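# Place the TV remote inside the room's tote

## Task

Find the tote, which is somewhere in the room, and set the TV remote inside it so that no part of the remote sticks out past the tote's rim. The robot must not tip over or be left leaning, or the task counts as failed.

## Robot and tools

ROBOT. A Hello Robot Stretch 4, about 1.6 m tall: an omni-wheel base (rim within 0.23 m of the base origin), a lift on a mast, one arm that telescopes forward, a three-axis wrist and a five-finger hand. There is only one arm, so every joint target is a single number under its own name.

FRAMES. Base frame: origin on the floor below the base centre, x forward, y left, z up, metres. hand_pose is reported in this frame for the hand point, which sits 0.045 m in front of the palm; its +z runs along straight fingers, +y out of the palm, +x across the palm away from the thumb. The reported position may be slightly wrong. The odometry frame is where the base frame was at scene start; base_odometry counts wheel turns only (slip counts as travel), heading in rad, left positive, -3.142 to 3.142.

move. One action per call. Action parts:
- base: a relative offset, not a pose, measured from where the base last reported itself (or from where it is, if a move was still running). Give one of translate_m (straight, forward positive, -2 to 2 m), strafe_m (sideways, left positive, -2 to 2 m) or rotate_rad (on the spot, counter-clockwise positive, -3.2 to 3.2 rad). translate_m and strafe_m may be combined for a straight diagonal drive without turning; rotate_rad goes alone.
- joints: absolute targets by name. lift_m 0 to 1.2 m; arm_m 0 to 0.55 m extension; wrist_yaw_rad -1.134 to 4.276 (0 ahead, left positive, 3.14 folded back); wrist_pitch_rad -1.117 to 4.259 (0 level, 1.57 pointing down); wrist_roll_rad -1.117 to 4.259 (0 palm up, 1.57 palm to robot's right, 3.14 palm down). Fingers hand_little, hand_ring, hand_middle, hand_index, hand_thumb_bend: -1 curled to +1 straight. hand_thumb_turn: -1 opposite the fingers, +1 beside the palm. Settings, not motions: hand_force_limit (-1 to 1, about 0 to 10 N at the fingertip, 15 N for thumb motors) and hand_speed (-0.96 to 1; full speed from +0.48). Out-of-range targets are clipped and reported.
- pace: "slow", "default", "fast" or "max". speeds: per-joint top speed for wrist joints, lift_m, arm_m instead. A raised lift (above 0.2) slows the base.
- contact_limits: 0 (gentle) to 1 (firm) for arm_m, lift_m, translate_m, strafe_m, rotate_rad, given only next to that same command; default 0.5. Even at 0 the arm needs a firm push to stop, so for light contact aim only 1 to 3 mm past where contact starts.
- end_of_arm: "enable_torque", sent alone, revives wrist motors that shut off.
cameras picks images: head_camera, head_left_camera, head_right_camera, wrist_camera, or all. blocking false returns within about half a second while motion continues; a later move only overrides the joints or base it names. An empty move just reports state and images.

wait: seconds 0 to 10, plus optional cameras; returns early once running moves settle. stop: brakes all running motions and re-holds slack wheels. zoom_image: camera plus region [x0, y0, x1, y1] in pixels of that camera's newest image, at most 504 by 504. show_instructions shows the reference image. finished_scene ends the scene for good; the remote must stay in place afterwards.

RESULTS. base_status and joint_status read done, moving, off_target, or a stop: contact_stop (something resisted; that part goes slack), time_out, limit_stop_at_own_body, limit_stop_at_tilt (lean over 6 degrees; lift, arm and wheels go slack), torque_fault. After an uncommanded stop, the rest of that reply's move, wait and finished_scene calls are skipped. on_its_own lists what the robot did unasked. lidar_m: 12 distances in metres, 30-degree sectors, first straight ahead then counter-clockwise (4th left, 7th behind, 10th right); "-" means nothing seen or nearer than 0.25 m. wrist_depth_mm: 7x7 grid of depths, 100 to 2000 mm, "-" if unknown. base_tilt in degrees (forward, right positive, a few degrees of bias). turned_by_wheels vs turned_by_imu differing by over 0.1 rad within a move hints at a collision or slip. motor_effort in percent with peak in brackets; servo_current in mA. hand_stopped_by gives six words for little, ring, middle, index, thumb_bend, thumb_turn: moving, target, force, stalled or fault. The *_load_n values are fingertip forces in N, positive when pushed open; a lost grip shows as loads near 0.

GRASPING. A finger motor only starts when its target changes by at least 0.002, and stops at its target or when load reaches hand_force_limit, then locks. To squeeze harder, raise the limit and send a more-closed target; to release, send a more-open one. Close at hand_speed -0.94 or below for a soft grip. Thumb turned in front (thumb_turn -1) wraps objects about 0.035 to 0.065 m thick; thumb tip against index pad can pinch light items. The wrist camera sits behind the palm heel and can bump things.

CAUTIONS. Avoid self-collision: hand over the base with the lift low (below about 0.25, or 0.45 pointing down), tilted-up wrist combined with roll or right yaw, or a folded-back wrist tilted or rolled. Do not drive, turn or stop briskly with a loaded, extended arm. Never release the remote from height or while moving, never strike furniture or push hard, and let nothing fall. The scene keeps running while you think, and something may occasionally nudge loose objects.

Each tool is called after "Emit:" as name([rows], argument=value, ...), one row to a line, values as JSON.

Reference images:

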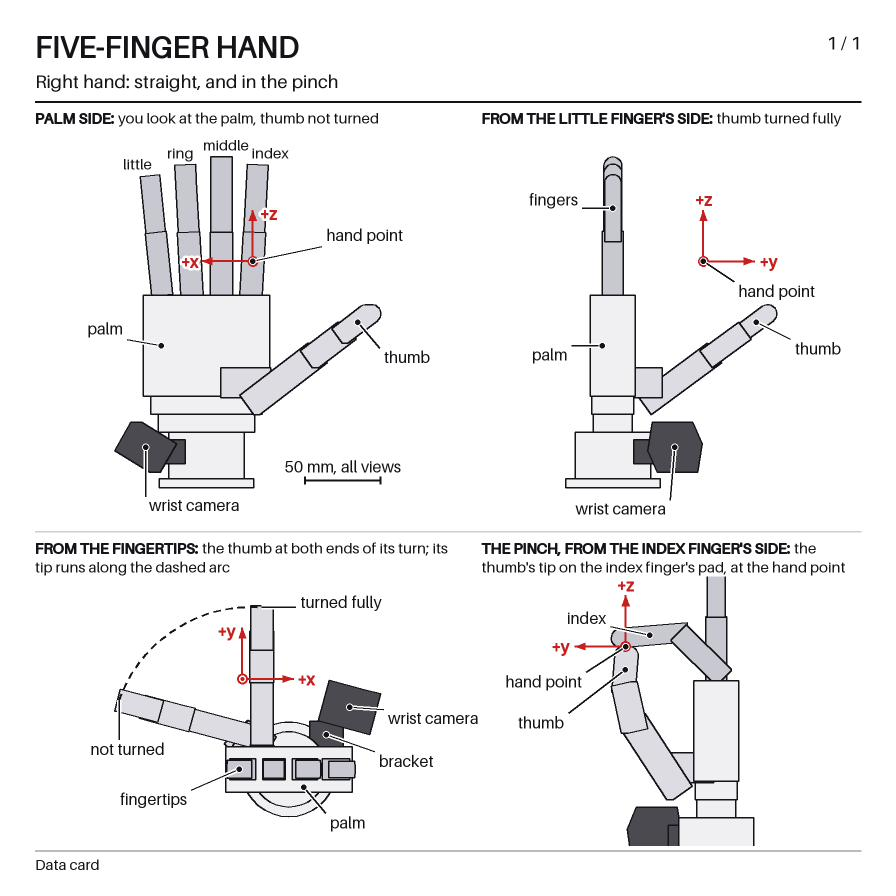

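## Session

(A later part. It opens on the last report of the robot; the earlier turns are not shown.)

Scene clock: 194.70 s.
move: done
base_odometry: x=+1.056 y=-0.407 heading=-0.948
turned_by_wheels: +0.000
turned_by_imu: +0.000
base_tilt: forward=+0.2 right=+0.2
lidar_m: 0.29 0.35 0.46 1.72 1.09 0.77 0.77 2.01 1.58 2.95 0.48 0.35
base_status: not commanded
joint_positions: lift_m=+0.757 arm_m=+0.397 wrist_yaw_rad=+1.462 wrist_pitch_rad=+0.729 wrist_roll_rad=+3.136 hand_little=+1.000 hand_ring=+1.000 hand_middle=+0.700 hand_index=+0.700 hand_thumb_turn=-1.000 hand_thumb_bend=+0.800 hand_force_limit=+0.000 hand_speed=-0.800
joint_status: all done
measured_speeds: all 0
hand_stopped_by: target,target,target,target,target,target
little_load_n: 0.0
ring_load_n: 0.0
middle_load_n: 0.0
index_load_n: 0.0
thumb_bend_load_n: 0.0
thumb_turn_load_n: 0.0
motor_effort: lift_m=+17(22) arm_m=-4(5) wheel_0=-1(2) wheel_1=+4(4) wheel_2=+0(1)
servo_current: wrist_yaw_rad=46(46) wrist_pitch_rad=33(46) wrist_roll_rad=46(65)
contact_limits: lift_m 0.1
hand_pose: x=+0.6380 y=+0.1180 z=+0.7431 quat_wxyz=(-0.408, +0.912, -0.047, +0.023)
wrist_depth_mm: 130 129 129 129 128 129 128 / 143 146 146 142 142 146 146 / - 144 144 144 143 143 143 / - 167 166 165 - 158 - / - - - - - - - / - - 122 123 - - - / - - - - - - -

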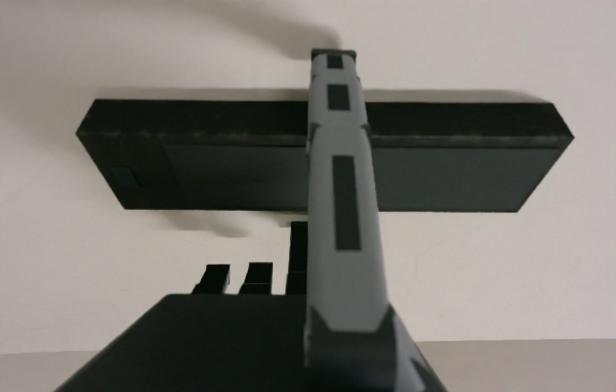

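Emit:
move(joints={"hand_index": 0.45, "hand_middle": 0.45, "hand_thumb_bend": 0.6}, cameras=["wrist_camera"])

Scene clock: 198.83 s.
move: off_target
base_odometry: x=+1.056 y=-0.407 heading=-0.948
turned_by_wheels: +0.000
turned_by_imu: +0.000
base_tilt: forward=+0.2 right=+0.2
lidar_m: 0.29 0.33 0.46 1.72 1.06 0.73 0.76 1.98 1.60 2.98 0.48 0.34
base_status: not commanded
joint_positions: lift_m=+0.757 arm_m=+0.397 wrist_yaw_rad=+1.462 wrist_pitch_rad=+0.729 wrist_roll_rad=+3.136 hand_little=+1.000 hand_ring=+1.000 hand_middle=+0.574 hand_index=+0.450 hand_thumb_turn=-1.000 hand_thumb_bend=+0.600 hand_force_limit=+0.000 hand_speed=-0.800
joint_status: hand_middle off_target (ended at +0.574, target +0.450); the others done
measured_speeds: all 0
hand_stopped_by: target,target,force,target,target,target
little_load_n: 0.0
ring_load_n: 0.0
middle_load_n: 5.0
index_load_n: -0.5
thumb_bend_load_n: 0.0
thumb_turn_load_n: 0.0
motor_effort: lift_m=+17(17) arm_m=-4(5) wheel_0=-1(2) wheel_1=+3(4) wheel_2=+0(1)
servo_current: wrist_yaw_rad=46(46) wrist_pitch_rad=39(52) wrist_roll_rad=52(72)
contact_limits: lift_m 0.1
hand_pose: x=+0.6380 y=+0.1180 z=+0.7431 quat_wxyz=(-0.408, +0.912, -0.047, +0.023)
wrist_depth_mm: 132 131 131 130 130 130 130 / 145 145 144 142 144 144 145 / - 144 142 142 140 141 141 / - 166 163 163 - 162 - / - - - - - - - / - - 122 123 - - - / - - - - - - -

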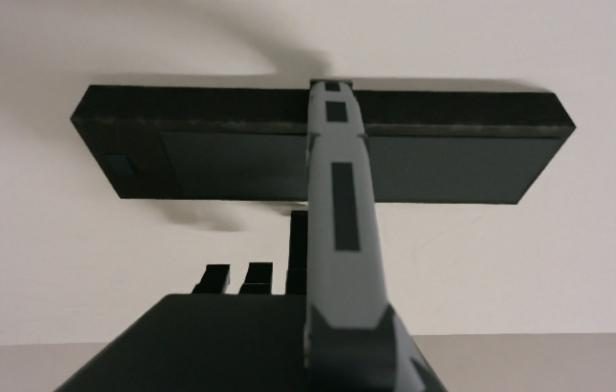

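Emit:
move(joints={"lift_m": 0.7605}, cameras=["wrist_camera"], pace="slow")

Scene clock: 203.10 s.
move: done
base_odometry: x=+1.056 y=-0.407 heading=-0.948
turned_by_wheels: +0.000
turned_by_imu: +0.000
base_tilt: forward=+0.2 right=+0.2
lidar_m: 0.32 0.33 0.47 1.73 1.09 0.75 0.77 2.01 1.55 2.97 0.47 0.34
base_status: not commanded
joint_positions: lift_m=+0.760 arm_m=+0.397 wrist_yaw_rad=+1.462 wrist_pitch_rad=+0.729 wrist_roll_rad=+3.136 hand_little=+1.000 hand_ring=+1.000 hand_middle=+0.574 hand_index=+0.450 hand_thumb_turn=-1.000 hand_thumb_bend=+0.600 hand_force_limit=+0.000 hand_speed=-0.800
joint_status: all done
measured_speeds: all 0
hand_stopped_by: target,target,force,target,target,target
little_load_n: 0.0
ring_load_n: -0.5
middle_load_n: 2.0
index_load_n: 0.0
thumb_bend_load_n: 0.0
thumb_turn_load_n: 0.0
motor_effort: lift_m=+24(27) arm_m=-4(5) wheel_0=-2(2) wheel_1=+3(4) wheel_2=+0(1)
servo_current: wrist_yaw_rad=33(46) wrist_pitch_rad=52(52) wrist_roll_rad=39(59)
hand_pose: x=+0.6380 y=+0.1180 z=+0.7460 quat_wxyz=(-0.408, +0.912, -0.047, +0.023)
wrist_depth_mm: 132 132 132 132 132 131 131 / 146 146 146 145 146 147 147 / - 145 141 143 143 143 143 / - 166 164 163 - 163 - / - - - - - - - / - - 122 123 - - - / - - - - - - -

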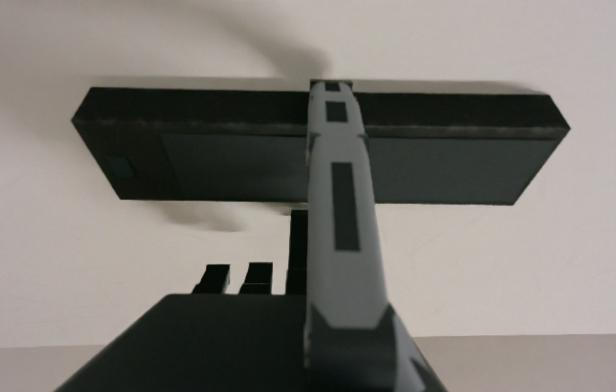

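Emit:
move(joints={"lift_m": 0.7635}, pace="slow")

Emit:
move(joints={"hand_thumb_bend": 0.45, "hand_index": 0.35}, cameras=["wrist_camera"])

Scene clock: 205.53 s.
move: done
base_odometry: x=+1.056 y=-0.407 heading=-0.948
turned_by_wheels: +0.000
turned_by_imu: +0.000
base_tilt: forward=+0.3 right=+0.2
lidar_m: 0.30 0.32 0.45 1.72 1.10 0.78 0.77 1.99 1.61 2.97 0.46 0.33
base_status: not commanded
joint_positions: lift_m=+0.763 arm_m=+0.397 wrist_yaw_rad=+1.462 wrist_pitch_rad=+0.729 wrist_roll_rad=+3.136 hand_little=+1.000 hand_ring=+1.000 hand_middle=+0.574 hand_index=+0.450 hand_thumb_turn=-1.000 hand_thumb_bend=+0.600 hand_force_limit=+0.000 hand_speed=-0.800
joint_status: all done
measured_speeds: all 0
hand_stopped_by: target,target,force,target,target,target
little_load_n: 0.0
ring_load_n: 0.0
middle_load_n: 0.0
index_load_n: 0.0
thumb_bend_load_n: 0.0
thumb_turn_load_n: 0.0
motor_effort: lift_m=+25(28) arm_m=-4(4) wheel_0=-2(2) wheel_1=+3(4) wheel_2=+0(1)
servo_current: wrist_yaw_rad=26(52) wrist_pitch_rad=33(46) wrist_roll_rad=52(59)
hand_pose: x=+0.6380 y=+0.1180 z=+0.7489 quat_wxyz=(-0.408, +0.912, -0.047, +0.023)
wrist_depth_mm: 134 133 133 133 133 133 133 / 148 148 147 147 147 150 150 / - 147 143 145 145 145 146 / - 168 166 172 - 166 - / - - - - - - - / - - 122 123 - - - / - - - - - - -
pictures: none

Scene clock: 206.53 s.
move: done
base_odometry: x=+1.056 y=-0.407 heading=-0.948
turned_by_wheels: +0.000
turned_by_imu: +0.000
base_tilt: forward=+0.2 right=+0.2
lidar_m: 0.30 0.32 0.46 1.73 1.09 0.77 0.77 1.98 1.59 2.96 0.47 0.35
base_status: not commanded
joint_positions: lift_m=+0.763 arm_m=+0.397 wrist_yaw_rad=+1.462 wrist_pitch_rad=+0.729 wrist_roll_rad=+3.136 hand_little=+1.000 hand_ring=+1.000 hand_middle=+0.574 hand_index=+0.350 hand_thumb_turn=-1.000 hand_thumb_bend=+0.450 hand_force_limit=+0.000 hand_speed=-0.800
joint_status: all done
measured_speeds: all 0
hand_stopped_by: target,target,force,target,target,target
little_load_n: 0.0
ring_load_n: 0.0
middle_load_n: 0.0
index_load_n: 0.0
thumb_bend_load_n: 0.0
thumb_turn_load_n: 0.0
motor_effort: lift_m=+25(25) arm_m=-4(5) wheel_0=-1(2) wheel_1=+3(4) wheel_2=+0(1)
servo_current: wrist_yaw_rad=39(46) wrist_pitch_rad=39(52) wrist_roll_rad=52(59)
hand_pose: x=+0.6380 y=+0.1180 z=+0.7489 quat_wxyz=(-0.408, +0.912, -0.047, +0.023)
wrist_depth_mm: 134 133 133 133 133 133 133 / 148 148 151 147 151 151 147 / - 148 149 146 148 150 150 / - 168 172 172 165 171 - / - - - - - - - / - - 122 123 - - - / - - - - - - -

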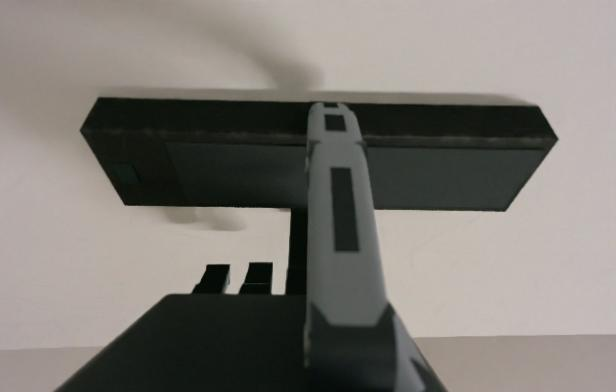

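Emit:
move(joints={"lift_m": 0.778, "hand_index": 0.75, "hand_middle": 0.75, "hand_thumb_bend": 0.7, "wrist_pitch_rad": 0.64}, base={"strafe_m": -0.012}, cameras=["wrist_camera"])

Scene clock: 215.60 s.
move: done
base_odometry: x=+1.046 y=-0.414 heading=-0.948
turned_by_wheels: +0.000
turned_by_imu: +0.000
base_tilt: forward=+0.3 right=+0.2
lidar_m: 0.31 0.33 0.46 1.74 1.08 0.76 0.79 1.99 1.59 2.95 0.49 0.33
base_status: done
joint_positions: lift_m=+0.778 arm_m=+0.397 wrist_yaw_rad=+1.462 wrist_pitch_rad=+0.650 wrist_roll_rad=+3.136 hand_little=+1.000 hand_ring=+1.000 hand_middle=+0.750 hand_index=+0.750 hand_thumb_turn=-1.000 hand_thumb_bend=+0.700 hand_force_limit=+0.000 hand_speed=-0.800
joint_status: all done
measured_speeds: all 0
hand_stopped_by: target,target,target,target,target,target
little_load_n: 0.0
ring_load_n: 0.0
middle_load_n: 0.0
index_load_n: 0.0
thumb_bend_load_n: 0.0
thumb_turn_load_n: 0.0
motor_effort: lift_m=+25(30) arm_m=-4(5) wheel_0=+3(13) wheel_1=-5(14) wheel_2=-1(3)
servo_current: wrist_yaw_rad=39(46) wrist_pitch_rad=46(117) wrist_roll_rad=39(72)
hand_pose: x=+0.6396 y=+0.1327 z=+0.7739 quat_wxyz=(-0.443, +0.895, -0.046, +0.025)
wrist_depth_mm: - - - 148 - 151 - / - 164 162 161 162 163 - / - 180 181 173 179 178 - / - - - - - - - / - - - - - - - / - - 122 123 - - - / - - - - - - -

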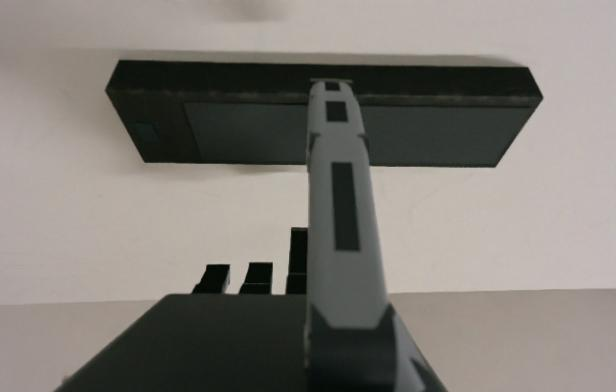

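Emit:
move(joints={"lift_m": 0.749}, base={"strafe_m": 0.008}, cameras=["wrist_camera"], contact_limits={"lift_m": 0.1}, pace="slow")

Scene clock: 223.33 s.
move: done
base_odometry: x=+1.052 y=-0.410 heading=-0.949
turned_by_wheels: +0.000
turned_by_imu: +0.000
base_tilt: forward=+0.2 right=+0.2
lidar_m: 0.30 0.34 0.45 1.73 1.07 0.78 0.79 2.01 1.58 2.95 0.49 0.33
base_status: done
joint_positions: lift_m=+0.749 arm_m=+0.397 wrist_yaw_rad=+1.462 wrist_pitch_rad=+0.650 wrist_roll_rad=+3.136 hand_little=+1.000 hand_ring=+1.000 hand_middle=+0.750 hand_index=+0.750 hand_thumb_turn=-1.000 hand_thumb_bend=+0.700 hand_force_limit=+0.000 hand_speed=-0.800
joint_status: all done
measured_speeds: all 0
hand_stopped_by: target,target,target,target,target,target
little_load_n: 0.0
ring_load_n: 0.0
middle_load_n: 0.0
index_load_n: 0.0
thumb_bend_load_n: 0.0
thumb_turn_load_n: 0.0
motor_effort: lift_m=+19(23) arm_m=-4(4) wheel_0=-8(13) wheel_1=+8(12) wheel_2=+0(5)
servo_current: wrist_yaw_rad=39(52) wrist_pitch_rad=46(65) wrist_roll_rad=46(78)
contact_limits: lift_m 0.1
hand_pose: x=+0.6396 y=+0.1327 z=+0.7454 quat_wxyz=(-0.443, +0.895, -0.046, +0.025)
wrist_depth_mm: 126 129 129 125 125 125 125 / 141 141 142 140 144 144 144 / - 140 139 136 140 142 142 / - 164 161 161 - 160 - / - - - - - - - / - - 122 123 - - - / - - - - - - -

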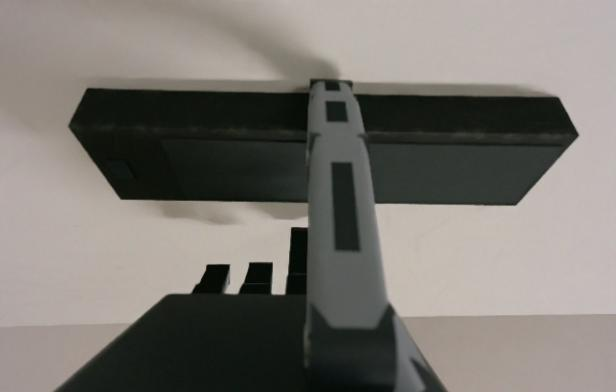

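Emit:
move(joints={"lift_m": 0.7465, "hand_index": 0.45, "hand_middle": 0.5}, cameras=["wrist_camera"], contact_limits={"lift_m": 0.1}, pace="slow")

Scene clock: 226.00 s.
move: done
base_odometry: x=+1.052 y=-0.410 heading=-0.949
turned_by_wheels: +0.000
turned_by_imu: +0.000
base_tilt: forward=+0.2 right=+0.2
lidar_m: 0.31 0.34 0.47 1.72 1.08 0.76 0.78 1.98 1.60 2.95 0.49 0.32
base_status: not commanded
joint_positions: lift_m=+0.747 arm_m=+0.397 wrist_yaw_rad=+1.462 wrist_pitch_rad=+0.644 wrist_roll_rad=+3.136 hand_little=+1.000 hand_ring=+1.000 hand_middle=+0.501 hand_index=+0.450 hand_thumb_turn=-1.000 hand_thumb_bend=+0.700 hand_force_limit=+0.000 hand_speed=-0.800
joint_status: all done
measured_speeds: all 0
hand_stopped_by: target,target,target,target,target,target
little_load_n: 0.0
ring_load_n: 0.0
middle_load_n: 2.5
index_load_n: 0.0
thumb_bend_load_n: 0.0
thumb_turn_load_n: 0.0
motor_effort: lift_m=+19(21) arm_m=-4(4) wheel_0=-9(9) wheel_1=+8(9) wheel_2=+0(1)
servo_current: wrist_yaw_rad=39(52) wrist_pitch_rad=26(72) wrist_roll_rad=46(65)
contact_limits: lift_m 0.1
hand_pose: x=+0.6398 y=+0.1338 z=+0.7437 quat_wxyz=(-0.446, +0.893, -0.046, +0.025)
wrist_depth_mm: 126 125 125 124 124 124 124 / 141 140 139 139 141 142 142 / - 139 137 136 138 138 139 / - 163 161 168 - 159 - / - - - - - - - / - - 122 123 - - - / - - - - - - -

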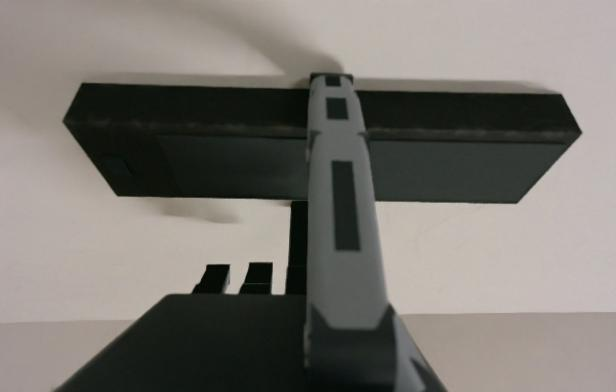

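Emit:
move(joints={"wrist_pitch_rad": 0.59}, base={"strafe_m": -0.008})

Emit:
move(joints={"lift_m": 0.741}, cameras=["wrist_camera"], contact_limits={"lift_m": 0.1}, pace="slow")

Scene clock: 231.87 s.
move: done
base_odometry: x=+1.046 y=-0.415 heading=-0.949
turned_by_wheels: +0.000
turned_by_imu: -0.001
base_tilt: forward=+0.2 right=+0.1
lidar_m: 0.32 0.31 0.46 1.74 1.06 0.75 0.78 1.97 1.59 2.94 0.47 0.35
base_status: done
joint_positions: lift_m=+0.747 arm_m=+0.397 wrist_yaw_rad=+1.462 wrist_pitch_rad=+0.600 wrist_roll_rad=+3.136 hand_little=+1.000 hand_ring=+1.000 hand_middle=+0.501 hand_index=+0.450 hand_thumb_turn=-1.000 hand_thumb_bend=+0.700 hand_force_limit=+0.000 hand_speed=-0.800
joint_status: all done
measured_speeds: all 0
hand_stopped_by: target,target,target,target,target,target
little_load_n: 0.0
ring_load_n: 0.0
middle_load_n: 0.0
index_load_n: 0.0
thumb_bend_load_n: 0.5
thumb_turn_load_n: 0.0
motor_effort: lift_m=+19(19) arm_m=-4(5) wheel_0=-3(12) wheel_1=+1(12) wheel_2=+0(5)
servo_current: wrist_yaw_rad=46(52) wrist_pitch_rad=59(85) wrist_roll_rad=52(59)
contact_limits: lift_m 0.1
hand_pose: x=+0.6406 y=+0.1416 z=+0.7501 quat_wxyz=(-0.466, +0.883, -0.046, +0.027)
wrist_depth_mm: 129 128 131 128 127 127 128 / 145 145 145 139 146 146 146 / - 146 143 143 143 144 144 / - - 170 - - 169 - / - - - - - - - / - - 122 123 - - - / - - - - - - -
pictures: none

Scene clock: 232.47 s.
move: done
base_odometry: x=+1.046 y=-0.415 heading=-0.949
turned_by_wheels: +0.000
turned_by_imu: +0.000
base_tilt: forward=+0.3 right=+0.2
lidar_m: 0.30 0.29 0.46 1.73 1.06 0.75 0.75 1.99 1.60 2.96 0.47 0.33
base_status: not commanded
joint_positions: lift_m=+0.741 arm_m=+0.397 wrist_yaw_rad=+1.462 wrist_pitch_rad=+0.600 wrist_roll_rad=+3.136 hand_little=+1.000 hand_ring=+1.000 hand_middle=+0.501 hand_index=+0.450 hand_thumb_turn=-1.000 hand_thumb_bend=+0.700 hand_force_limit=+0.000 hand_speed=-0.800
joint_status: all done
measured_speeds: all 0
hand_stopped_by: target,target,target,target,target,target
little_load_n: 0.0
ring_load_n: 0.0
middle_load_n: 0.0
index_load_n: 0.0
thumb_bend_load_n: 0.0
thumb_turn_load_n: 0.0
motor_effort: lift_m=+18(20) arm_m=-5(5) wheel_0=-3(4) wheel_1=+1(1) wheel_2=+1(1)
servo_current: wrist_yaw_rad=46(46) wrist_pitch_rad=59(65) wrist_roll_rad=46(65)
contact_limits: lift_m 0.1
hand_pose: x=+0.6406 y=+0.1416 z=+0.7446 quat_wxyz=(-0.466, +0.883, -0.046, +0.027)
wrist_depth_mm: 123 126 122 122 121 121 122 / 139 143 142 133 141 141 141 / - 141 139 138 141 141 142 / - 164 161 168 - 160 - / - - - - - - - / - - 122 123 - - - / - - - - - - -

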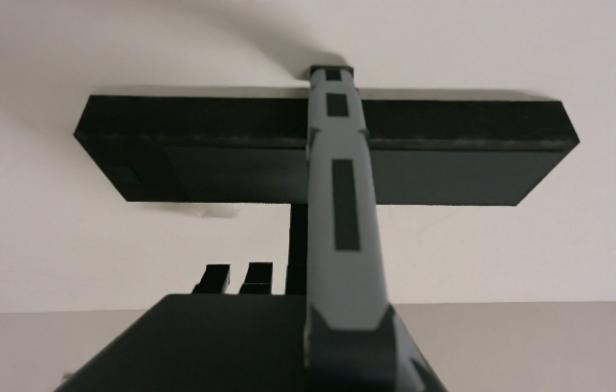

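Emit:
move(joints={"hand_index": 0.25, "hand_middle": 0.3, "hand_force_limit": -0.5, "hand_speed": -0.9}, cameras=["wrist_camera"])

Scene clock: 236.53 s.
move: done
base_odometry: x=+1.046 y=-0.415 heading=-0.949
turned_by_wheels: +0.000
turned_by_imu: +0.000
base_tilt: forward=+0.2 right=+0.1
lidar_m: 0.32 0.31 0.45 1.72 1.08 0.75 0.76 1.98 1.57 2.93 0.48 0.34
base_status: not commanded
joint_positions: lift_m=+0.741 arm_m=+0.397 wrist_yaw_rad=+1.462 wrist_pitch_rad=+0.594 wrist_roll_rad=+3.136 hand_little=+1.000 hand_ring=+1.000 hand_middle=+0.301 hand_index=+0.250 hand_thumb_turn=-1.000 hand_thumb_bend=+0.700 hand_force_limit=-0.500 hand_speed=-0.900
joint_status: all done
measured_speeds: all 0
hand_stopped_by: target,target,target,target,target,target
little_load_n: 0.0
ring_load_n: 0.0
middle_load_n: 2.0
index_load_n: 0.0
thumb_bend_load_n: 0.0
thumb_turn_load_n: 0.0
motor_effort: lift_m=+19(19) arm_m=-4(5) wheel_0=-3(4) wheel_1=+0(1) wheel_2=+1(1)
servo_current: wrist_yaw_rad=46(46) wrist_pitch_rad=39(65) wrist_roll_rad=39(65)
contact_limits: lift_m 0.1
hand_pose: x=+0.6408 y=+0.1426 z=+0.7455 quat_wxyz=(-0.468, +0.882, -0.046, +0.027)
wrist_depth_mm: 125 124 124 123 123 123 123 / 141 140 140 135 142 143 143 / - 141 138 138 139 140 140 / - - 165 164 - 163 - / - - - - - - - / - - 122 123 - - - / - - - - - - -

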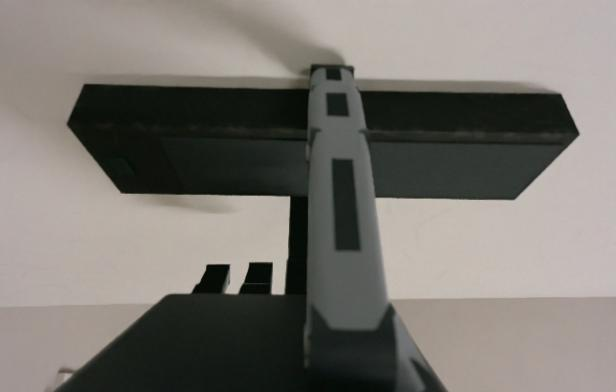

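Emit:
move(joints={"lift_m": 0.744, "hand_thumb_bend": 0.45}, cameras=["wrist_camera"])

Scene clock: 242.50 s.
move: done
base_odometry: x=+1.046 y=-0.415 heading=-0.949
turned_by_wheels: +0.000
turned_by_imu: +0.000
base_tilt: forward=+0.2 right=+0.2
lidar_m: 0.30 0.33 0.44 1.74 1.05 0.75 0.81 1.96 1.58 2.94 0.49 0.34
base_status: not commanded
joint_positions: lift_m=+0.744 arm_m=+0.397 wrist_yaw_rad=+1.462 wrist_pitch_rad=+0.594 wrist_roll_rad=+3.136 hand_little=+1.000 hand_ring=+1.000 hand_middle=+0.300 hand_index=+0.250 hand_thumb_turn=-1.000 hand_thumb_bend=+0.451 hand_force_limit=-0.500 hand_speed=-0.900
joint_status: all done
measured_speeds: all 0
hand_stopped_by: target,target,target,target,target,target
little_load_n: 0.0
ring_load_n: 0.0
middle_load_n: 0.0
index_load_n: 1.5
thumb_bend_load_n: 1.5
thumb_turn_load_n: -0.5
motor_effort: lift_m=+25(27) arm_m=-4(5) wheel_0=-3(4) wheel_1=+1(1) wheel_2=+0(1)
servo_current: wrist_yaw_rad=39(52) wrist_pitch_rad=39(59) wrist_roll_rad=59(78)
hand_pose: x=+0.6408 y=+0.1426 z=+0.7480 quat_wxyz=(-0.468, +0.882, -0.046, +0.027)
wrist_depth_mm: 126 129 125 125 125 125 125 / 143 146 146 145 145 145 145 / - 148 147 144 146 146 146 / - 169 167 166 - 165 - / - - - - - - - / - - 122 123 - - - / - - - - - - -

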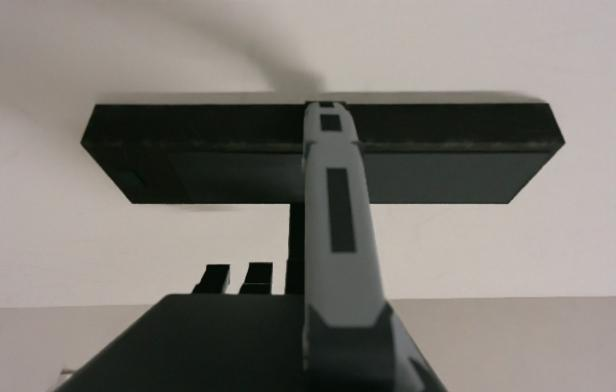

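Emit:
move(joints={"hand_middle": 0.5, "hand_index": 0.35, "hand_thumb_bend": 0.55, "hand_speed": -0.8})

Emit:
move(joints={"lift_m": 0.7395}, cameras=["wrist_camera"], contact_limits={"lift_m": 0.1}, pace="slow")

Scene clock: 246.57 s.
move: done
base_odometry: x=+1.046 y=-0.415 heading=-0.949
turned_by_wheels: +0.000
turned_by_imu: +0.000
base_tilt: forward=+0.3 right=+0.2
lidar_m: 0.31 0.30 0.45 1.73 1.07 0.75 0.76 2.00 1.59 2.96 0.51 0.34
base_status: not commanded
joint_positions: lift_m=+0.744 arm_m=+0.397 wrist_yaw_rad=+1.462 wrist_pitch_rad=+0.594 wrist_roll_rad=+3.136 hand_little=+1.000 hand_ring=+1.000 hand_middle=+0.500 hand_index=+0.350 hand_thumb_turn=-1.000 hand_thumb_bend=+0.550 hand_force_limit=-0.500 hand_speed=-0.800
joint_status: all done
measured_speeds: all 0
hand_stopped_by: target,target,target,target,target,target
little_load_n: 0.0
ring_load_n: 0.0
middle_load_n: -0.5
index_load_n: 0.0
thumb_bend_load_n: 0.0
thumb_turn_load_n: 0.0
motor_effort: lift_m=+25(25) arm_m=-4(4) wheel_0=-3(4) wheel_1=+0(1) wheel_2=+1(1)
servo_current: wrist_yaw_rad=46(52) wrist_pitch_rad=26(46) wrist_roll_rad=59(65)
hand_pose: x=+0.6408 y=+0.1426 z=+0.7480 quat_wxyz=(-0.468, +0.882, -0.046, +0.027)
wrist_depth_mm: 126 129 129 125 125 125 125 / 142 146 146 141 145 145 145 / - 148 148 144 146 146 146 / - 170 167 175 - 166 - / - - - - - - - / - - 122 123 - - - / - - - - - - -
pictures: none

Scene clock: 247.17 s.
move: done
base_odometry: x=+1.046 y=-0.415 heading=-0.949
turned_by_wheels: +0.000
turned_by_imu: +0.000
base_tilt: forward=+0.2 right=+0.2
lidar_m: 0.28 0.31 0.44 1.73 1.10 0.78 0.79 1.97 1.58 2.93 0.50 0.36
base_status: not commanded
joint_positions: lift_m=+0.740 arm_m=+0.397 wrist_yaw_rad=+1.462 wrist_pitch_rad=+0.594 wrist_roll_rad=+3.136 hand_little=+1.000 hand_ring=+1.000 hand_middle=+0.500 hand_index=+0.350 hand_thumb_turn=-1.000 hand_thumb_bend=+0.550 hand_force_limit=-0.500 hand_speed=-0.800
joint_status: all done
measured_speeds: all 0
hand_stopped_by: target,target,target,target,target,target
little_load_n: 0.0
ring_load_n: 0.0
middle_load_n: 0.0
index_load_n: 0.0
thumb_bend_load_n: 0.0
thumb_turn_load_n: 0.0
motor_effort: lift_m=+19(26) arm_m=-4(5) wheel_0=-3(4) wheel_1=+0(1) wheel_2=+1(1)
servo_current: wrist_yaw_rad=39(52) wrist_pitch_rad=33(52) wrist_roll_rad=65(65)
contact_limits: lift_m 0.1
hand_pose: x=+0.6408 y=+0.1426 z=+0.7440 quat_wxyz=(-0.468, +0.882, -0.046, +0.027)
wrist_depth_mm: 122 124 121 124 124 120 124 / 141 141 141 140 140 140 145 / - 147 146 141 145 145 145 / - 163 168 167 159 158 - / - - - - - - - / - - 122 122 - - - / - - - - - - -

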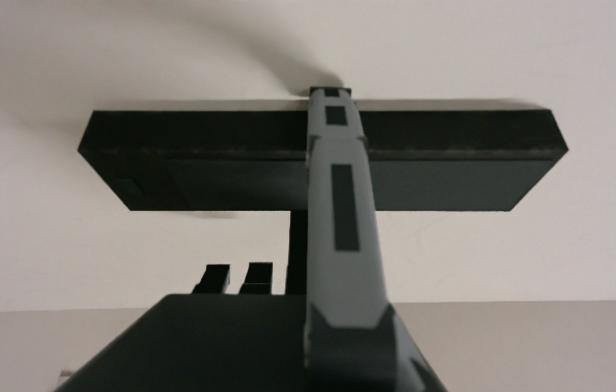

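Emit:
move(joints={"hand_index": 0.0, "hand_thumb_bend": 0.2, "hand_force_limit": -0.4, "hand_speed": -0.9}, cameras=["wrist_camera"])

Scene clock: 250.50 s.
move: off_target
base_odometry: x=+1.046 y=-0.415 heading=-0.949
turned_by_wheels: +0.000
turned_by_imu: +0.000
base_tilt: forward=+0.2 right=+0.2
lidar_m: 0.32 0.32 0.45 1.74 1.08 0.75 0.81 1.98 1.60 2.92 0.48 0.34
base_status: not commanded
joint_positions: lift_m=+0.740 arm_m=+0.397 wrist_yaw_rad=+1.462 wrist_pitch_rad=+0.594 wrist_roll_rad=+3.136 hand_little=+1.000 hand_ring=+1.000 hand_middle=+0.500 hand_index=+0.212 hand_thumb_turn=-1.000 hand_thumb_bend=+0.468 hand_force_limit=-0.400 hand_speed=-0.900
joint_status: hand_index off_target (ended at +0.212, target +0.000); hand_thumb_bend off_target (ended at +0.468, target +0.200); the others done
measured_speeds: all 0
hand_stopped_by: target,target,target,force,force,target
little_load_n: 0.0
ring_load_n: 0.0
middle_load_n: 0.0
index_load_n: 5.0
thumb_bend_load_n: 4.5
thumb_turn_load_n: -0.5
motor_effort: lift_m=+19(19) arm_m=-4(4) wheel_0=-3(4) wheel_1=+0(1) wheel_2=+1(1)
servo_current: wrist_yaw_rad=39(52) wrist_pitch_rad=46(46) wrist_roll_rad=52(72)
contact_limits: lift_m 0.1
hand_pose: x=+0.6408 y=+0.1426 z=+0.7440 quat_wxyz=(-0.468, +0.882, -0.046, +0.027)
wrist_depth_mm: 122 124 121 124 124 120 124 / 141 141 141 140 140 140 140 / - 148 146 114 143 141 140 / - 162 167 167 158 158 - / - - - - - - - / - - 122 123 - - - / - - - - - - -

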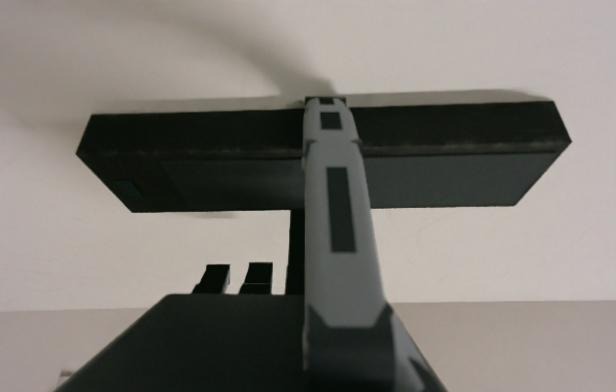

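Emit:
move(joints={"lift_m": 0.743}, pace="slow")

Emit:
move(joints={"hand_middle": 0.0, "hand_force_limit": -0.4, "hand_speed": -0.9}, cameras=["wrist_camera"])

Scene clock: 252.80 s.
move: done
base_odometry: x=+1.046 y=-0.415 heading=-0.949
turned_by_wheels: +0.000
turned_by_imu: +0.000
base_tilt: forward=+0.2 right=+0.2
lidar_m: 0.30 0.33 0.44 1.73 1.09 0.76 0.78 1.98 1.56 2.95 0.48 0.35
base_status: not commanded
joint_positions: lift_m=+0.743 arm_m=+0.397 wrist_yaw_rad=+1.462 wrist_pitch_rad=+0.594 wrist_roll_rad=+3.136 hand_little=+1.000 hand_ring=+1.000 hand_middle=+0.500 hand_index=+0.212 hand_thumb_turn=-1.000 hand_thumb_bend=+0.468 hand_force_limit=-0.400 hand_speed=-0.900
joint_status: all done
measured_speeds: all 0
hand_stopped_by: target,target,target,force,force,target
little_load_n: 0.0
ring_load_n: 0.0
middle_load_n: 0.0
index_load_n: 5.0
thumb_bend_load_n: 4.5
thumb_turn_load_n: -0.5
motor_effort: lift_m=+25(29) arm_m=-4(4) wheel_0=-3(4) wheel_1=+1(1) wheel_2=+0(1)
servo_current: wrist_yaw_rad=39(46) wrist_pitch_rad=46(46) wrist_roll_rad=46(59)
hand_pose: x=+0.6408 y=+0.1426 z=+0.7470 quat_wxyz=(-0.468, +0.882, -0.046, +0.027)
wrist_depth_mm: 125 125 124 123 123 123 123 / 145 144 144 144 144 144 144 / - 148 145 115 143 141 140 / - 162 167 167 159 159 - / - - - - - - - / - - 122 122 - - - / - - - - - - -
pictures: none

Scene clock: 254.77 s.
move: off_target
base_odometry: x=+1.046 y=-0.415 heading=-0.949
turned_by_wheels: +0.000
turned_by_imu: +0.000
base_tilt: forward=+0.3 right=+0.2
lidar_m: 0.30 0.32 0.47 1.74 1.08 0.76 0.80 1.99 1.59 2.94 0.49 0.34
base_status: not commanded
joint_positions: lift_m=+0.743 arm_m=+0.397 wrist_yaw_rad=+1.462 wrist_pitch_rad=+0.594 wrist_roll_rad=+3.136 hand_little=+1.000 hand_ring=+1.000 hand_middle=+0.241 hand_index=+0.212 hand_thumb_turn=-1.000 hand_thumb_bend=+0.469 hand_force_limit=-0.400 hand_speed=-0.900
joint_status: hand_middle off_target (ended at +0.241, target +0.000); the others done
measured_speeds: all 0
hand_stopped_by: target,target,force,force,force,target
little_load_n: 0.0
ring_load_n: 0.0
middle_load_n: 3.0
index_load_n: 4.5
thumb_bend_load_n: 5.5
thumb_turn_load_n: 0.0
motor_effort: lift_m=+25(26) arm_m=-4(4) wheel_0=-3(4) wheel_1=+0(1) wheel_2=+1(1)
servo_current: wrist_yaw_rad=39(46) wrist_pitch_rad=33(52) wrist_roll_rad=46(78)
hand_pose: x=+0.6408 y=+0.1426 z=+0.7470 quat_wxyz=(-0.468, +0.882, -0.046, +0.027)
wrist_depth_mm: 125 125 125 124 124 124 124 / 146 146 145 145 145 144 144 / - 146 145 141 143 143 141 / - 163 168 167 159 166 - / - - - - - - - / - - 122 123 - - - / - - - - - - -

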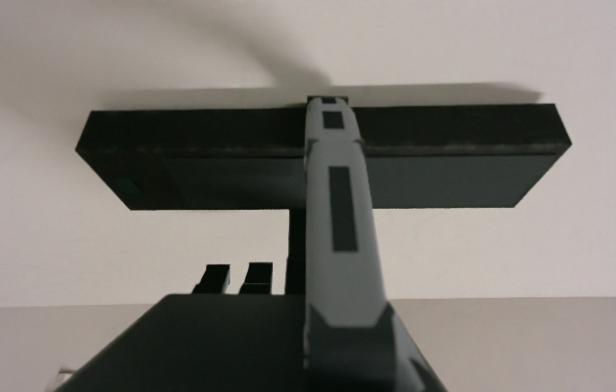

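Emit:
move(joints={"hand_middle": -0.1, "hand_index": -0.1, "hand_thumb_bend": 0.1, "hand_force_limit": 0.1, "hand_speed": -0.92})

Emit:
move(joints={"lift_m": 0.785}, pace="slow", cameras=["wrist_camera", "head_camera"])

Scene clock: 257.43 s.
move: off_target
base_odometry: x=+1.046 y=-0.415 heading=-0.949
turned_by_wheels: +0.000
turned_by_imu: +0.000
base_tilt: forward=+0.2 right=+0.1
lidar_m: 0.30 0.33 0.45 1.73 1.09 0.75 0.78 1.97 1.56 2.95 0.49 0.32
base_status: not commanded
joint_positions: lift_m=+0.743 arm_m=+0.397 wrist_yaw_rad=+1.462 wrist_pitch_rad=+0.594 wrist_roll_rad=+3.136 hand_little=+1.000 hand_ring=+1.000 hand_middle=+0.221 hand_index=+0.200 hand_thumb_turn=-1.000 hand_thumb_bend=+0.468 hand_force_limit=+0.100 hand_speed=-0.920
joint_status: hand_middle off_target (ended at +0.221, target -0.100); hand_index off_target (ended at +0.200, target -0.100); hand_thumb_bend off_target (ended at +0.468, target +0.100); the others done
measured_speeds: all 0
hand_stopped_by: target,target,force,force,force,target
little_load_n: 0.0
ring_load_n: 0.0
middle_load_n: 5.5
index_load_n: 6.5
thumb_bend_load_n: 9.0
thumb_turn_load_n: 0.5
motor_effort: lift_m=+25(25) arm_m=-4(4) wheel_0=-3(4) wheel_1=+1(1) wheel_2=+1(1)
servo_current: wrist_yaw_rad=46(52) wrist_pitch_rad=33(46) wrist_roll_rad=59(59)
hand_pose: x=+0.6408 y=+0.1426 z=+0.7470 quat_wxyz=(-0.468, +0.882, -0.046, +0.027)
wrist_depth_mm: 126 125 125 124 124 124 124 / 146 146 145 140 145 145 145 / - 144 144 141 143 142 141 / - 163 168 167 159 166 - / - - - - - - - / - - 122 122 - - - / - - - - - - -
pictures: none

Scene clock: 258.63 s.
move: done
base_odometry: x=+1.046 y=-0.415 heading=-0.949
turned_by_wheels: +0.000
turned_by_imu: +0.000
base_tilt: forward=+0.3 right=+0.1
lidar_m: 0.30 0.34 0.46 1.74 1.05 0.75 0.77 1.99 1.60 2.94 0.48 0.31
base_status: not commanded
joint_positions: lift_m=+0.785 arm_m=+0.397 wrist_yaw_rad=+1.462 wrist_pitch_rad=+0.594 wrist_roll_rad=+3.136 hand_little=+1.000 hand_ring=+1.000 hand_middle=+0.221 hand_index=+0.200 hand_thumb_turn=-1.000 hand_thumb_bend=+0.468 hand_force_limit=+0.100 hand_speed=-0.920
joint_status: all done
measured_speeds: all 0
hand_stopped_by: target,target,force,force,force,target
little_load_n: 0.0
ring_load_n: 0.0
middle_load_n: 5.0
index_load_n: 6.0
thumb_bend_load_n: 9.5
thumb_turn_load_n: 0.5
motor_effort: lift_m=+25(30) arm_m=-4(4) wheel_0=-3(4) wheel_1=+0(1) wheel_2=+1(1)
servo_current: wrist_yaw_rad=33(46) wrist_pitch_rad=46(59) wrist_roll_rad=46(65)
hand_pose: x=+0.6408 y=+0.1426 z=+0.7890 quat_wxyz=(-0.468, +0.882, -0.046, +0.027)
wrist_depth_mm: - - - - - - - / - - - 136 - - - / - 144 144 141 143 142 142 / - 163 168 168 159 166 - / - - - - - - - / - - 122 123 - - - / - - - - - - -
pictures: head_camera, wrist_camera

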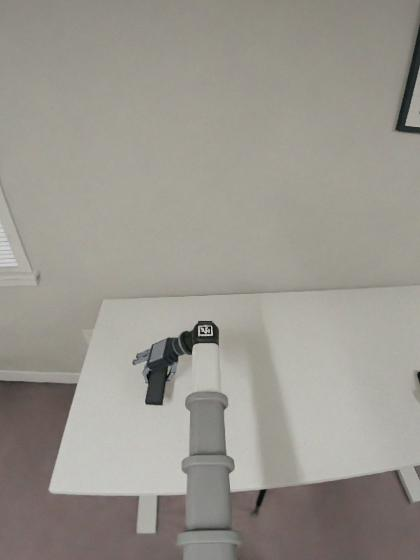

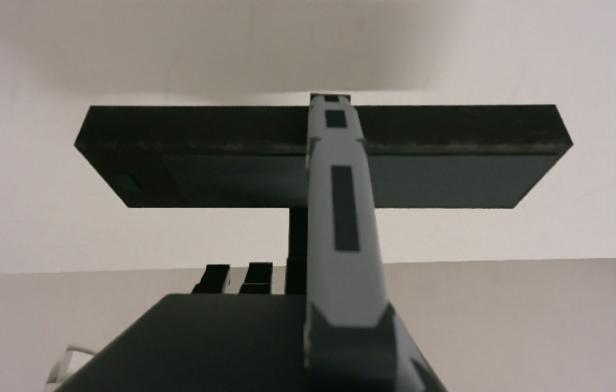

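Emit:
move(joints={"lift_m": 1.1, "arm_m": 0.04}, base={"translate_m": -0.17})

Emit:
move(base={"rotate_rad": -3.14}, cameras=["wrist_camera", "head_camera", "head_right_camera", "head_left_camera"])

Scene clock: 301.63 s.
move: done
base_odometry: x=+0.947 y=-0.277 heading=-0.949
turned_by_wheels: -0.001
turned_by_imu: +0.000
base_tilt: forward=+0.2 right=+0.2
lidar_m: 0.46 0.25 1.80 1.72 0.85 0.61 0.80 1.97 1.51 2.96 0.74 0.51
base_status: done
joint_positions: lift_m=+1.100 arm_m=+0.040 wrist_yaw_rad=+1.462 wrist_pitch_rad=+0.594 wrist_roll_rad=+3.136 hand_little=+1.000 hand_ring=+1.000 hand_middle=+0.221 hand_index=+0.200 hand_thumb_turn=-1.000 hand_thumb_bend=+0.468 hand_force_limit=+0.100 hand_speed=-0.920
joint_status: all done
measured_speeds: all 0
hand_stopped_by: target,target,force,force,force,target
little_load_n: 0.0
ring_load_n: 0.0
middle_load_n: 5.0
index_load_n: 6.0
thumb_bend_load_n: 9.5
thumb_turn_load_n: 0.5
motor_effort: lift_m=+25(31) arm_m=-5(7) wheel_0=-6(13) wheel_1=-5(12) wheel_2=+4(17)
servo_current: wrist_yaw_rad=39(52) wrist_pitch_rad=39(52) wrist_roll_rad=39(72)
hand_pose: x=+0.2838 y=+0.1426 z=+1.1040 quat_wxyz=(-0.468, +0.882, -0.046, +0.027)
wrist_depth_mm: - - 1336 1336 1308 1336 1308 / - 1537 1499 1499 1499 1499 1499 / - 144 144 141 143 142 142 / - 171 168 167 158 166 - / - - - - - - - / 1281 - 122 123 - - - / 1336 - - - - - -
pictures: none

Scene clock: 305.33 s.
move: done
base_odometry: x=+0.947 y=-0.277 heading=+2.195
turned_by_wheels: -3.139
turned_by_imu: -3.062
base_tilt: forward=+0.2 right=+0.2
lidar_m: 0.98 0.25 1.48 2.96 0.70 0.49 0.49 0.53 1.77 1.74 0.79 0.59
base_status: done
joint_positions: lift_m=+1.100 arm_m=+0.040 wrist_yaw_rad=+1.462 wrist_pitch_rad=+0.594 wrist_roll_rad=+3.136 hand_little=+1.000 hand_ring=+1.000 hand_middle=+0.221 hand_index=+0.200 hand_thumb_turn=-1.000 hand_thumb_bend=+0.468 hand_force_limit=+0.100 hand_speed=-0.920
joint_status: not commanded
measured_speeds: all 0
hand_stopped_by: target,target,force,force,force,target
little_load_n: 0.0
ring_load_n: 0.0
middle_load_n: 5.0
index_load_n: 6.0
thumb_bend_load_n: 9.0
thumb_turn_load_n: 0.5
motor_effort: lift_m=+25(25) arm_m=-5(5) wheel_0=+6(14) wheel_1=+6(13) wheel_2=+3(14)
servo_current: wrist_yaw_rad=46(52) wrist_pitch_rad=39(52) wrist_roll_rad=59(72)
hand_pose: x=+0.2838 y=+0.1426 z=+1.1040 quat_wxyz=(-0.468, +0.882, -0.046, +0.027)
wrist_depth_mm: 1336 1336 1308 1336 1308 1308 1336 / 1537 1499 1499 1499 1499 1499 1537 / 1756 145 144 140 142 143 142 / 1618 180 168 168 159 166 - / 1464 1464 1499 216 - - - / 1366 1397 122 123 - - - / - - - - - - -
pictures: head_camera, head_left_camera, head_right_camera, wrist_camera

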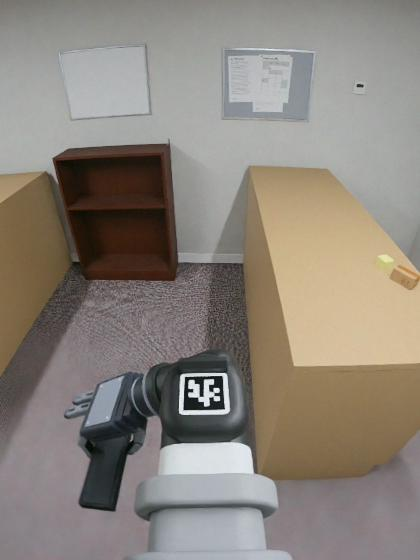

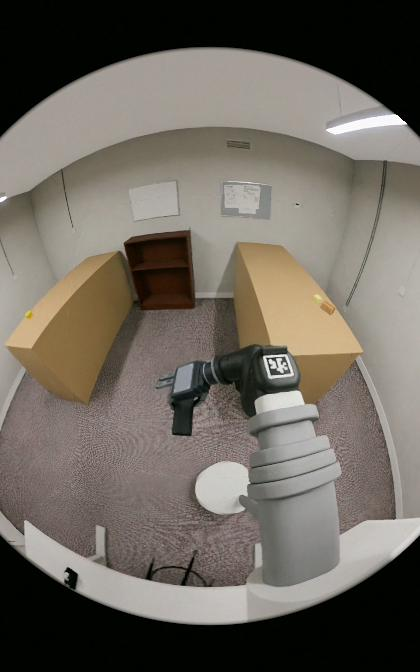

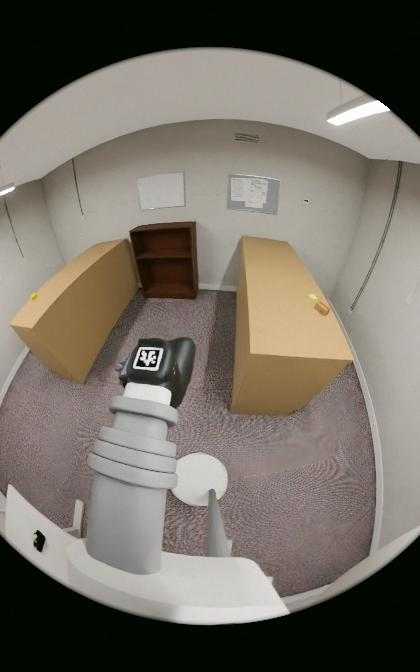

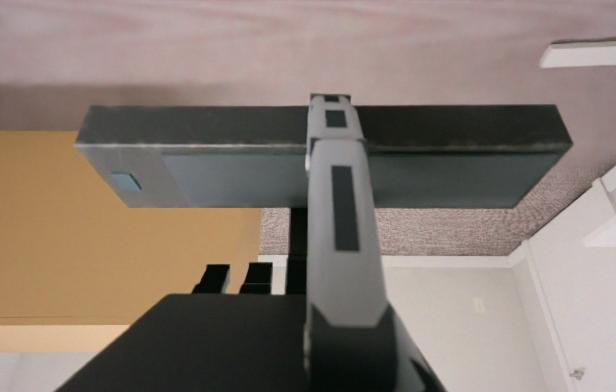

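Emit:
move(base={"strafe_m": 1.3}, cameras=["head_camera", "head_left_camera"])

Scene clock: 324.93 s.
move: done
base_odometry: x=-0.108 y=-1.036 heading=+2.195
turned_by_wheels: +0.000
turned_by_imu: +0.003
base_tilt: forward=+0.2 right=+0.2
lidar_m: 0.64 0.25 1.65 1.68 1.60 1.27 0.56 0.49 0.63 2.08 1.57 2.18
base_status: done
joint_positions: lift_m=+1.100 arm_m=+0.040 wrist_yaw_rad=+1.462 wrist_pitch_rad=+0.594 wrist_roll_rad=+3.136 hand_little=+1.000 hand_ring=+1.000 hand_middle=+0.221 hand_index=+0.200 hand_thumb_turn=-1.000 hand_thumb_bend=+0.468 hand_force_limit=+0.100 hand_speed=-0.920
joint_status: not commanded
measured_speeds: all 0
hand_stopped_by: target,target,force,force,force,target
little_load_n: 0.5
ring_load_n: 0.0
middle_load_n: 5.0
index_load_n: 6.0
thumb_bend_load_n: 9.5
thumb_turn_load_n: 0.5
motor_effort: lift_m=+25(25) arm_m=-5(5) wheel_0=-6(23) wheel_1=+6(21) wheel_2=+0(8)
servo_current: wrist_yaw_rad=52(52) wrist_pitch_rad=46(52) wrist_roll_rad=59(78)
hand_pose: x=+0.2838 y=+0.1426 z=+1.1040 quat_wxyz=(-0.468, +0.882, -0.046, +0.027)
wrist_depth_mm: 544 809 1308 1308 1336 1336 1308 / 544 750 1499 1499 1499 1464 1464 / 521 144 144 141 143 142 141 / 603 171 168 167 159 166 - / 715 - - - - - - / - - 122 122 - - - / - - - - - - -

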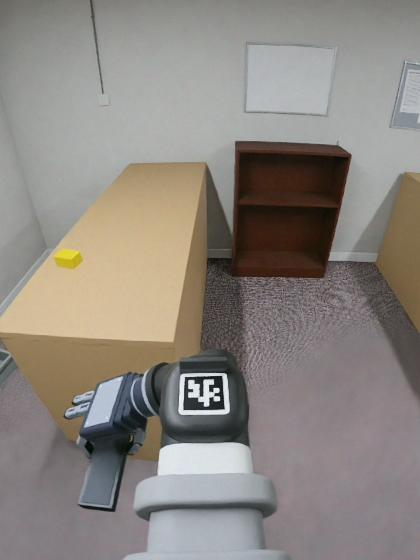

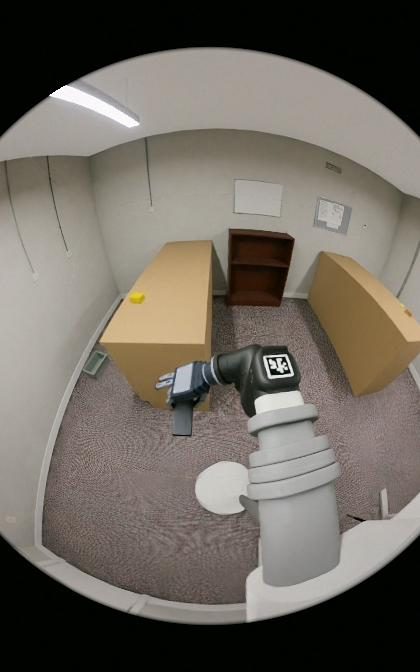

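Emit:
move(base={"strafe_m": 1.1}, cameras=["head_camera", "head_left_camera"])

Scene clock: 331.93 s.
move: done
base_odometry: x=-1.000 y=-1.679 heading=+2.195
turned_by_wheels: +0.000
turned_by_imu: +0.003
base_tilt: forward=+0.2 right=+0.1
lidar_m: 1.16 0.25 0.61 0.58 0.67 0.98 1.09 1.20 1.29 1.93 0.96 0.81
base_status: done
joint_positions: lift_m=+1.100 arm_m=+0.040 wrist_yaw_rad=+1.462 wrist_pitch_rad=+0.594 wrist_roll_rad=+3.136 hand_little=+1.000 hand_ring=+1.000 hand_middle=+0.221 hand_index=+0.200 hand_thumb_turn=-1.000 hand_thumb_bend=+0.468 hand_force_limit=+0.100 hand_speed=-0.920
joint_status: not commanded
measured_speeds: all 0
hand_stopped_by: target,target,force,force,force,target
little_load_n: 0.0
ring_load_n: 0.0
middle_load_n: 5.0
index_load_n: 5.5
thumb_bend_load_n: 9.0
thumb_turn_load_n: 0.5
motor_effort: lift_m=+25(26) arm_m=-5(5) wheel_0=-6(20) wheel_1=+6(19) wheel_2=-1(7)
servo_current: wrist_yaw_rad=39(59) wrist_pitch_rad=39(52) wrist_roll_rad=39(65)
hand_pose: x=+0.2838 y=+0.1426 z=+1.1040 quat_wxyz=(-0.468, +0.882, -0.046, +0.027)
wrist_depth_mm: 976 976 976 976 976 976 960 / 866 878 866 866 866 866 866 / 778 144 144 140 143 142 142 / 715 180 168 167 159 166 699 / 654 661 654 216 - 654 654 / 609 603 122 123 - 615 609 / 569 - - - - - 564

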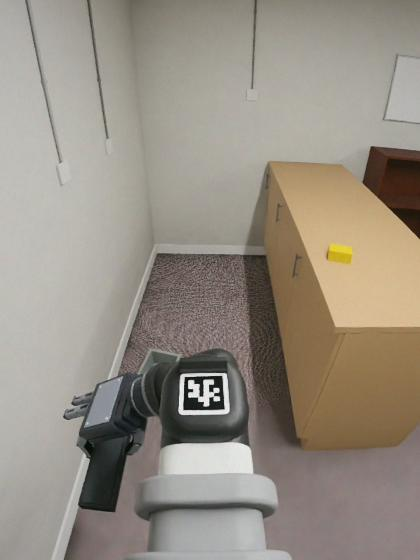

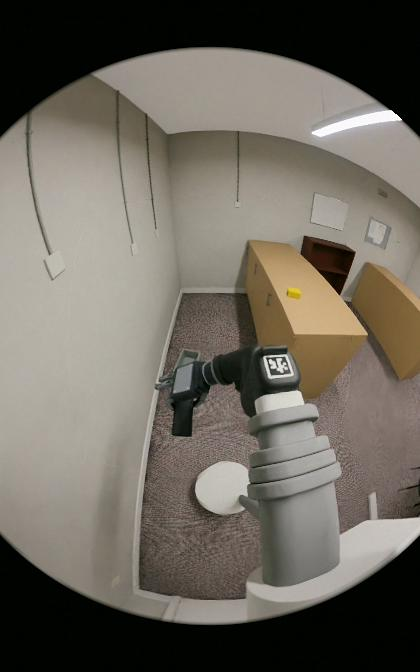

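Emit:
move(joints={"lift_m": 0.45}, cameras=["head_camera", "head_left_camera", "wrist_camera"])

Scene clock: 339.20 s.
move: done
base_odometry: x=-1.000 y=-1.679 heading=+2.195
turned_by_wheels: +0.000
turned_by_imu: +0.000
base_tilt: forward=+0.2 right=+0.2
lidar_m: 1.06 0.81 0.62 0.58 0.63 0.93 1.13 1.18 1.29 1.94 0.96 0.80
base_status: not commanded
joint_positions: lift_m=+0.450 arm_m=+0.040 wrist_yaw_rad=+1.462 wrist_pitch_rad=+0.594 wrist_roll_rad=+3.136 hand_little=+1.000 hand_ring=+1.000 hand_middle=+0.221 hand_index=+0.200 hand_thumb_turn=-1.000 hand_thumb_bend=+0.468 hand_force_limit=+0.100 hand_speed=-0.920
joint_status: all done
measured_speeds: all 0
hand_stopped_by: target,target,force,force,force,target
little_load_n: 0.0
ring_load_n: 0.0
middle_load_n: 5.0
index_load_n: 6.0
thumb_bend_load_n: 9.5
thumb_turn_load_n: 0.5
motor_effort: lift_m=+20(25) arm_m=-5(5) wheel_0=-7(7) wheel_1=+6(6) wheel_2=+0(1)
servo_current: wrist_yaw_rad=39(52) wrist_pitch_rad=39(59) wrist_roll_rad=33(65)
hand_pose: x=+0.2838 y=+0.1426 z=+0.4545 quat_wxyz=(-0.468, +0.882, -0.046, +0.027)
wrist_depth_mm: 603 603 609 603 603 603 597 / 715 676 676 676 676 676 676 / 759 144 144 140 143 142 141 / 715 180 168 167 159 166 699 / 661 661 654 216 - 647 647 / 603 609 122 123 - 615 603 / 569 - - - - - 559

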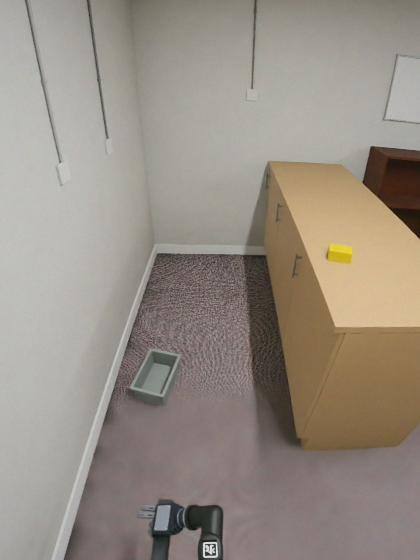

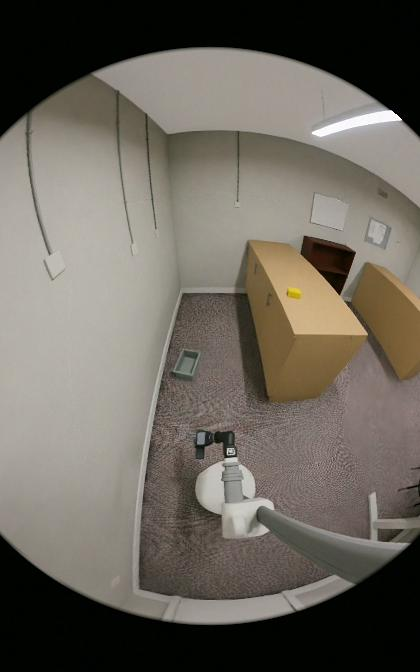

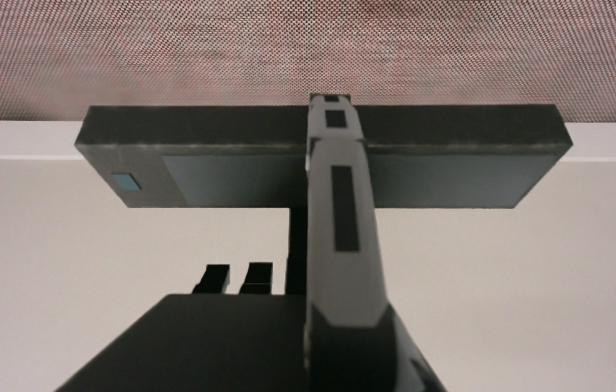

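Clear view. Zoom on the tote.

Emit:
zoom_image(camera="head_camera", region=[90, 320, 230, 430])

Scaled by 3.600 from the camera's image (finer frame: 1200x1600).

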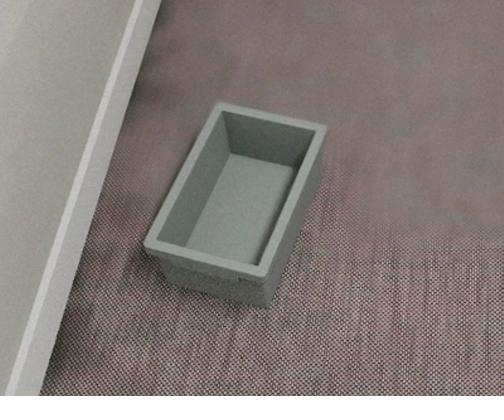

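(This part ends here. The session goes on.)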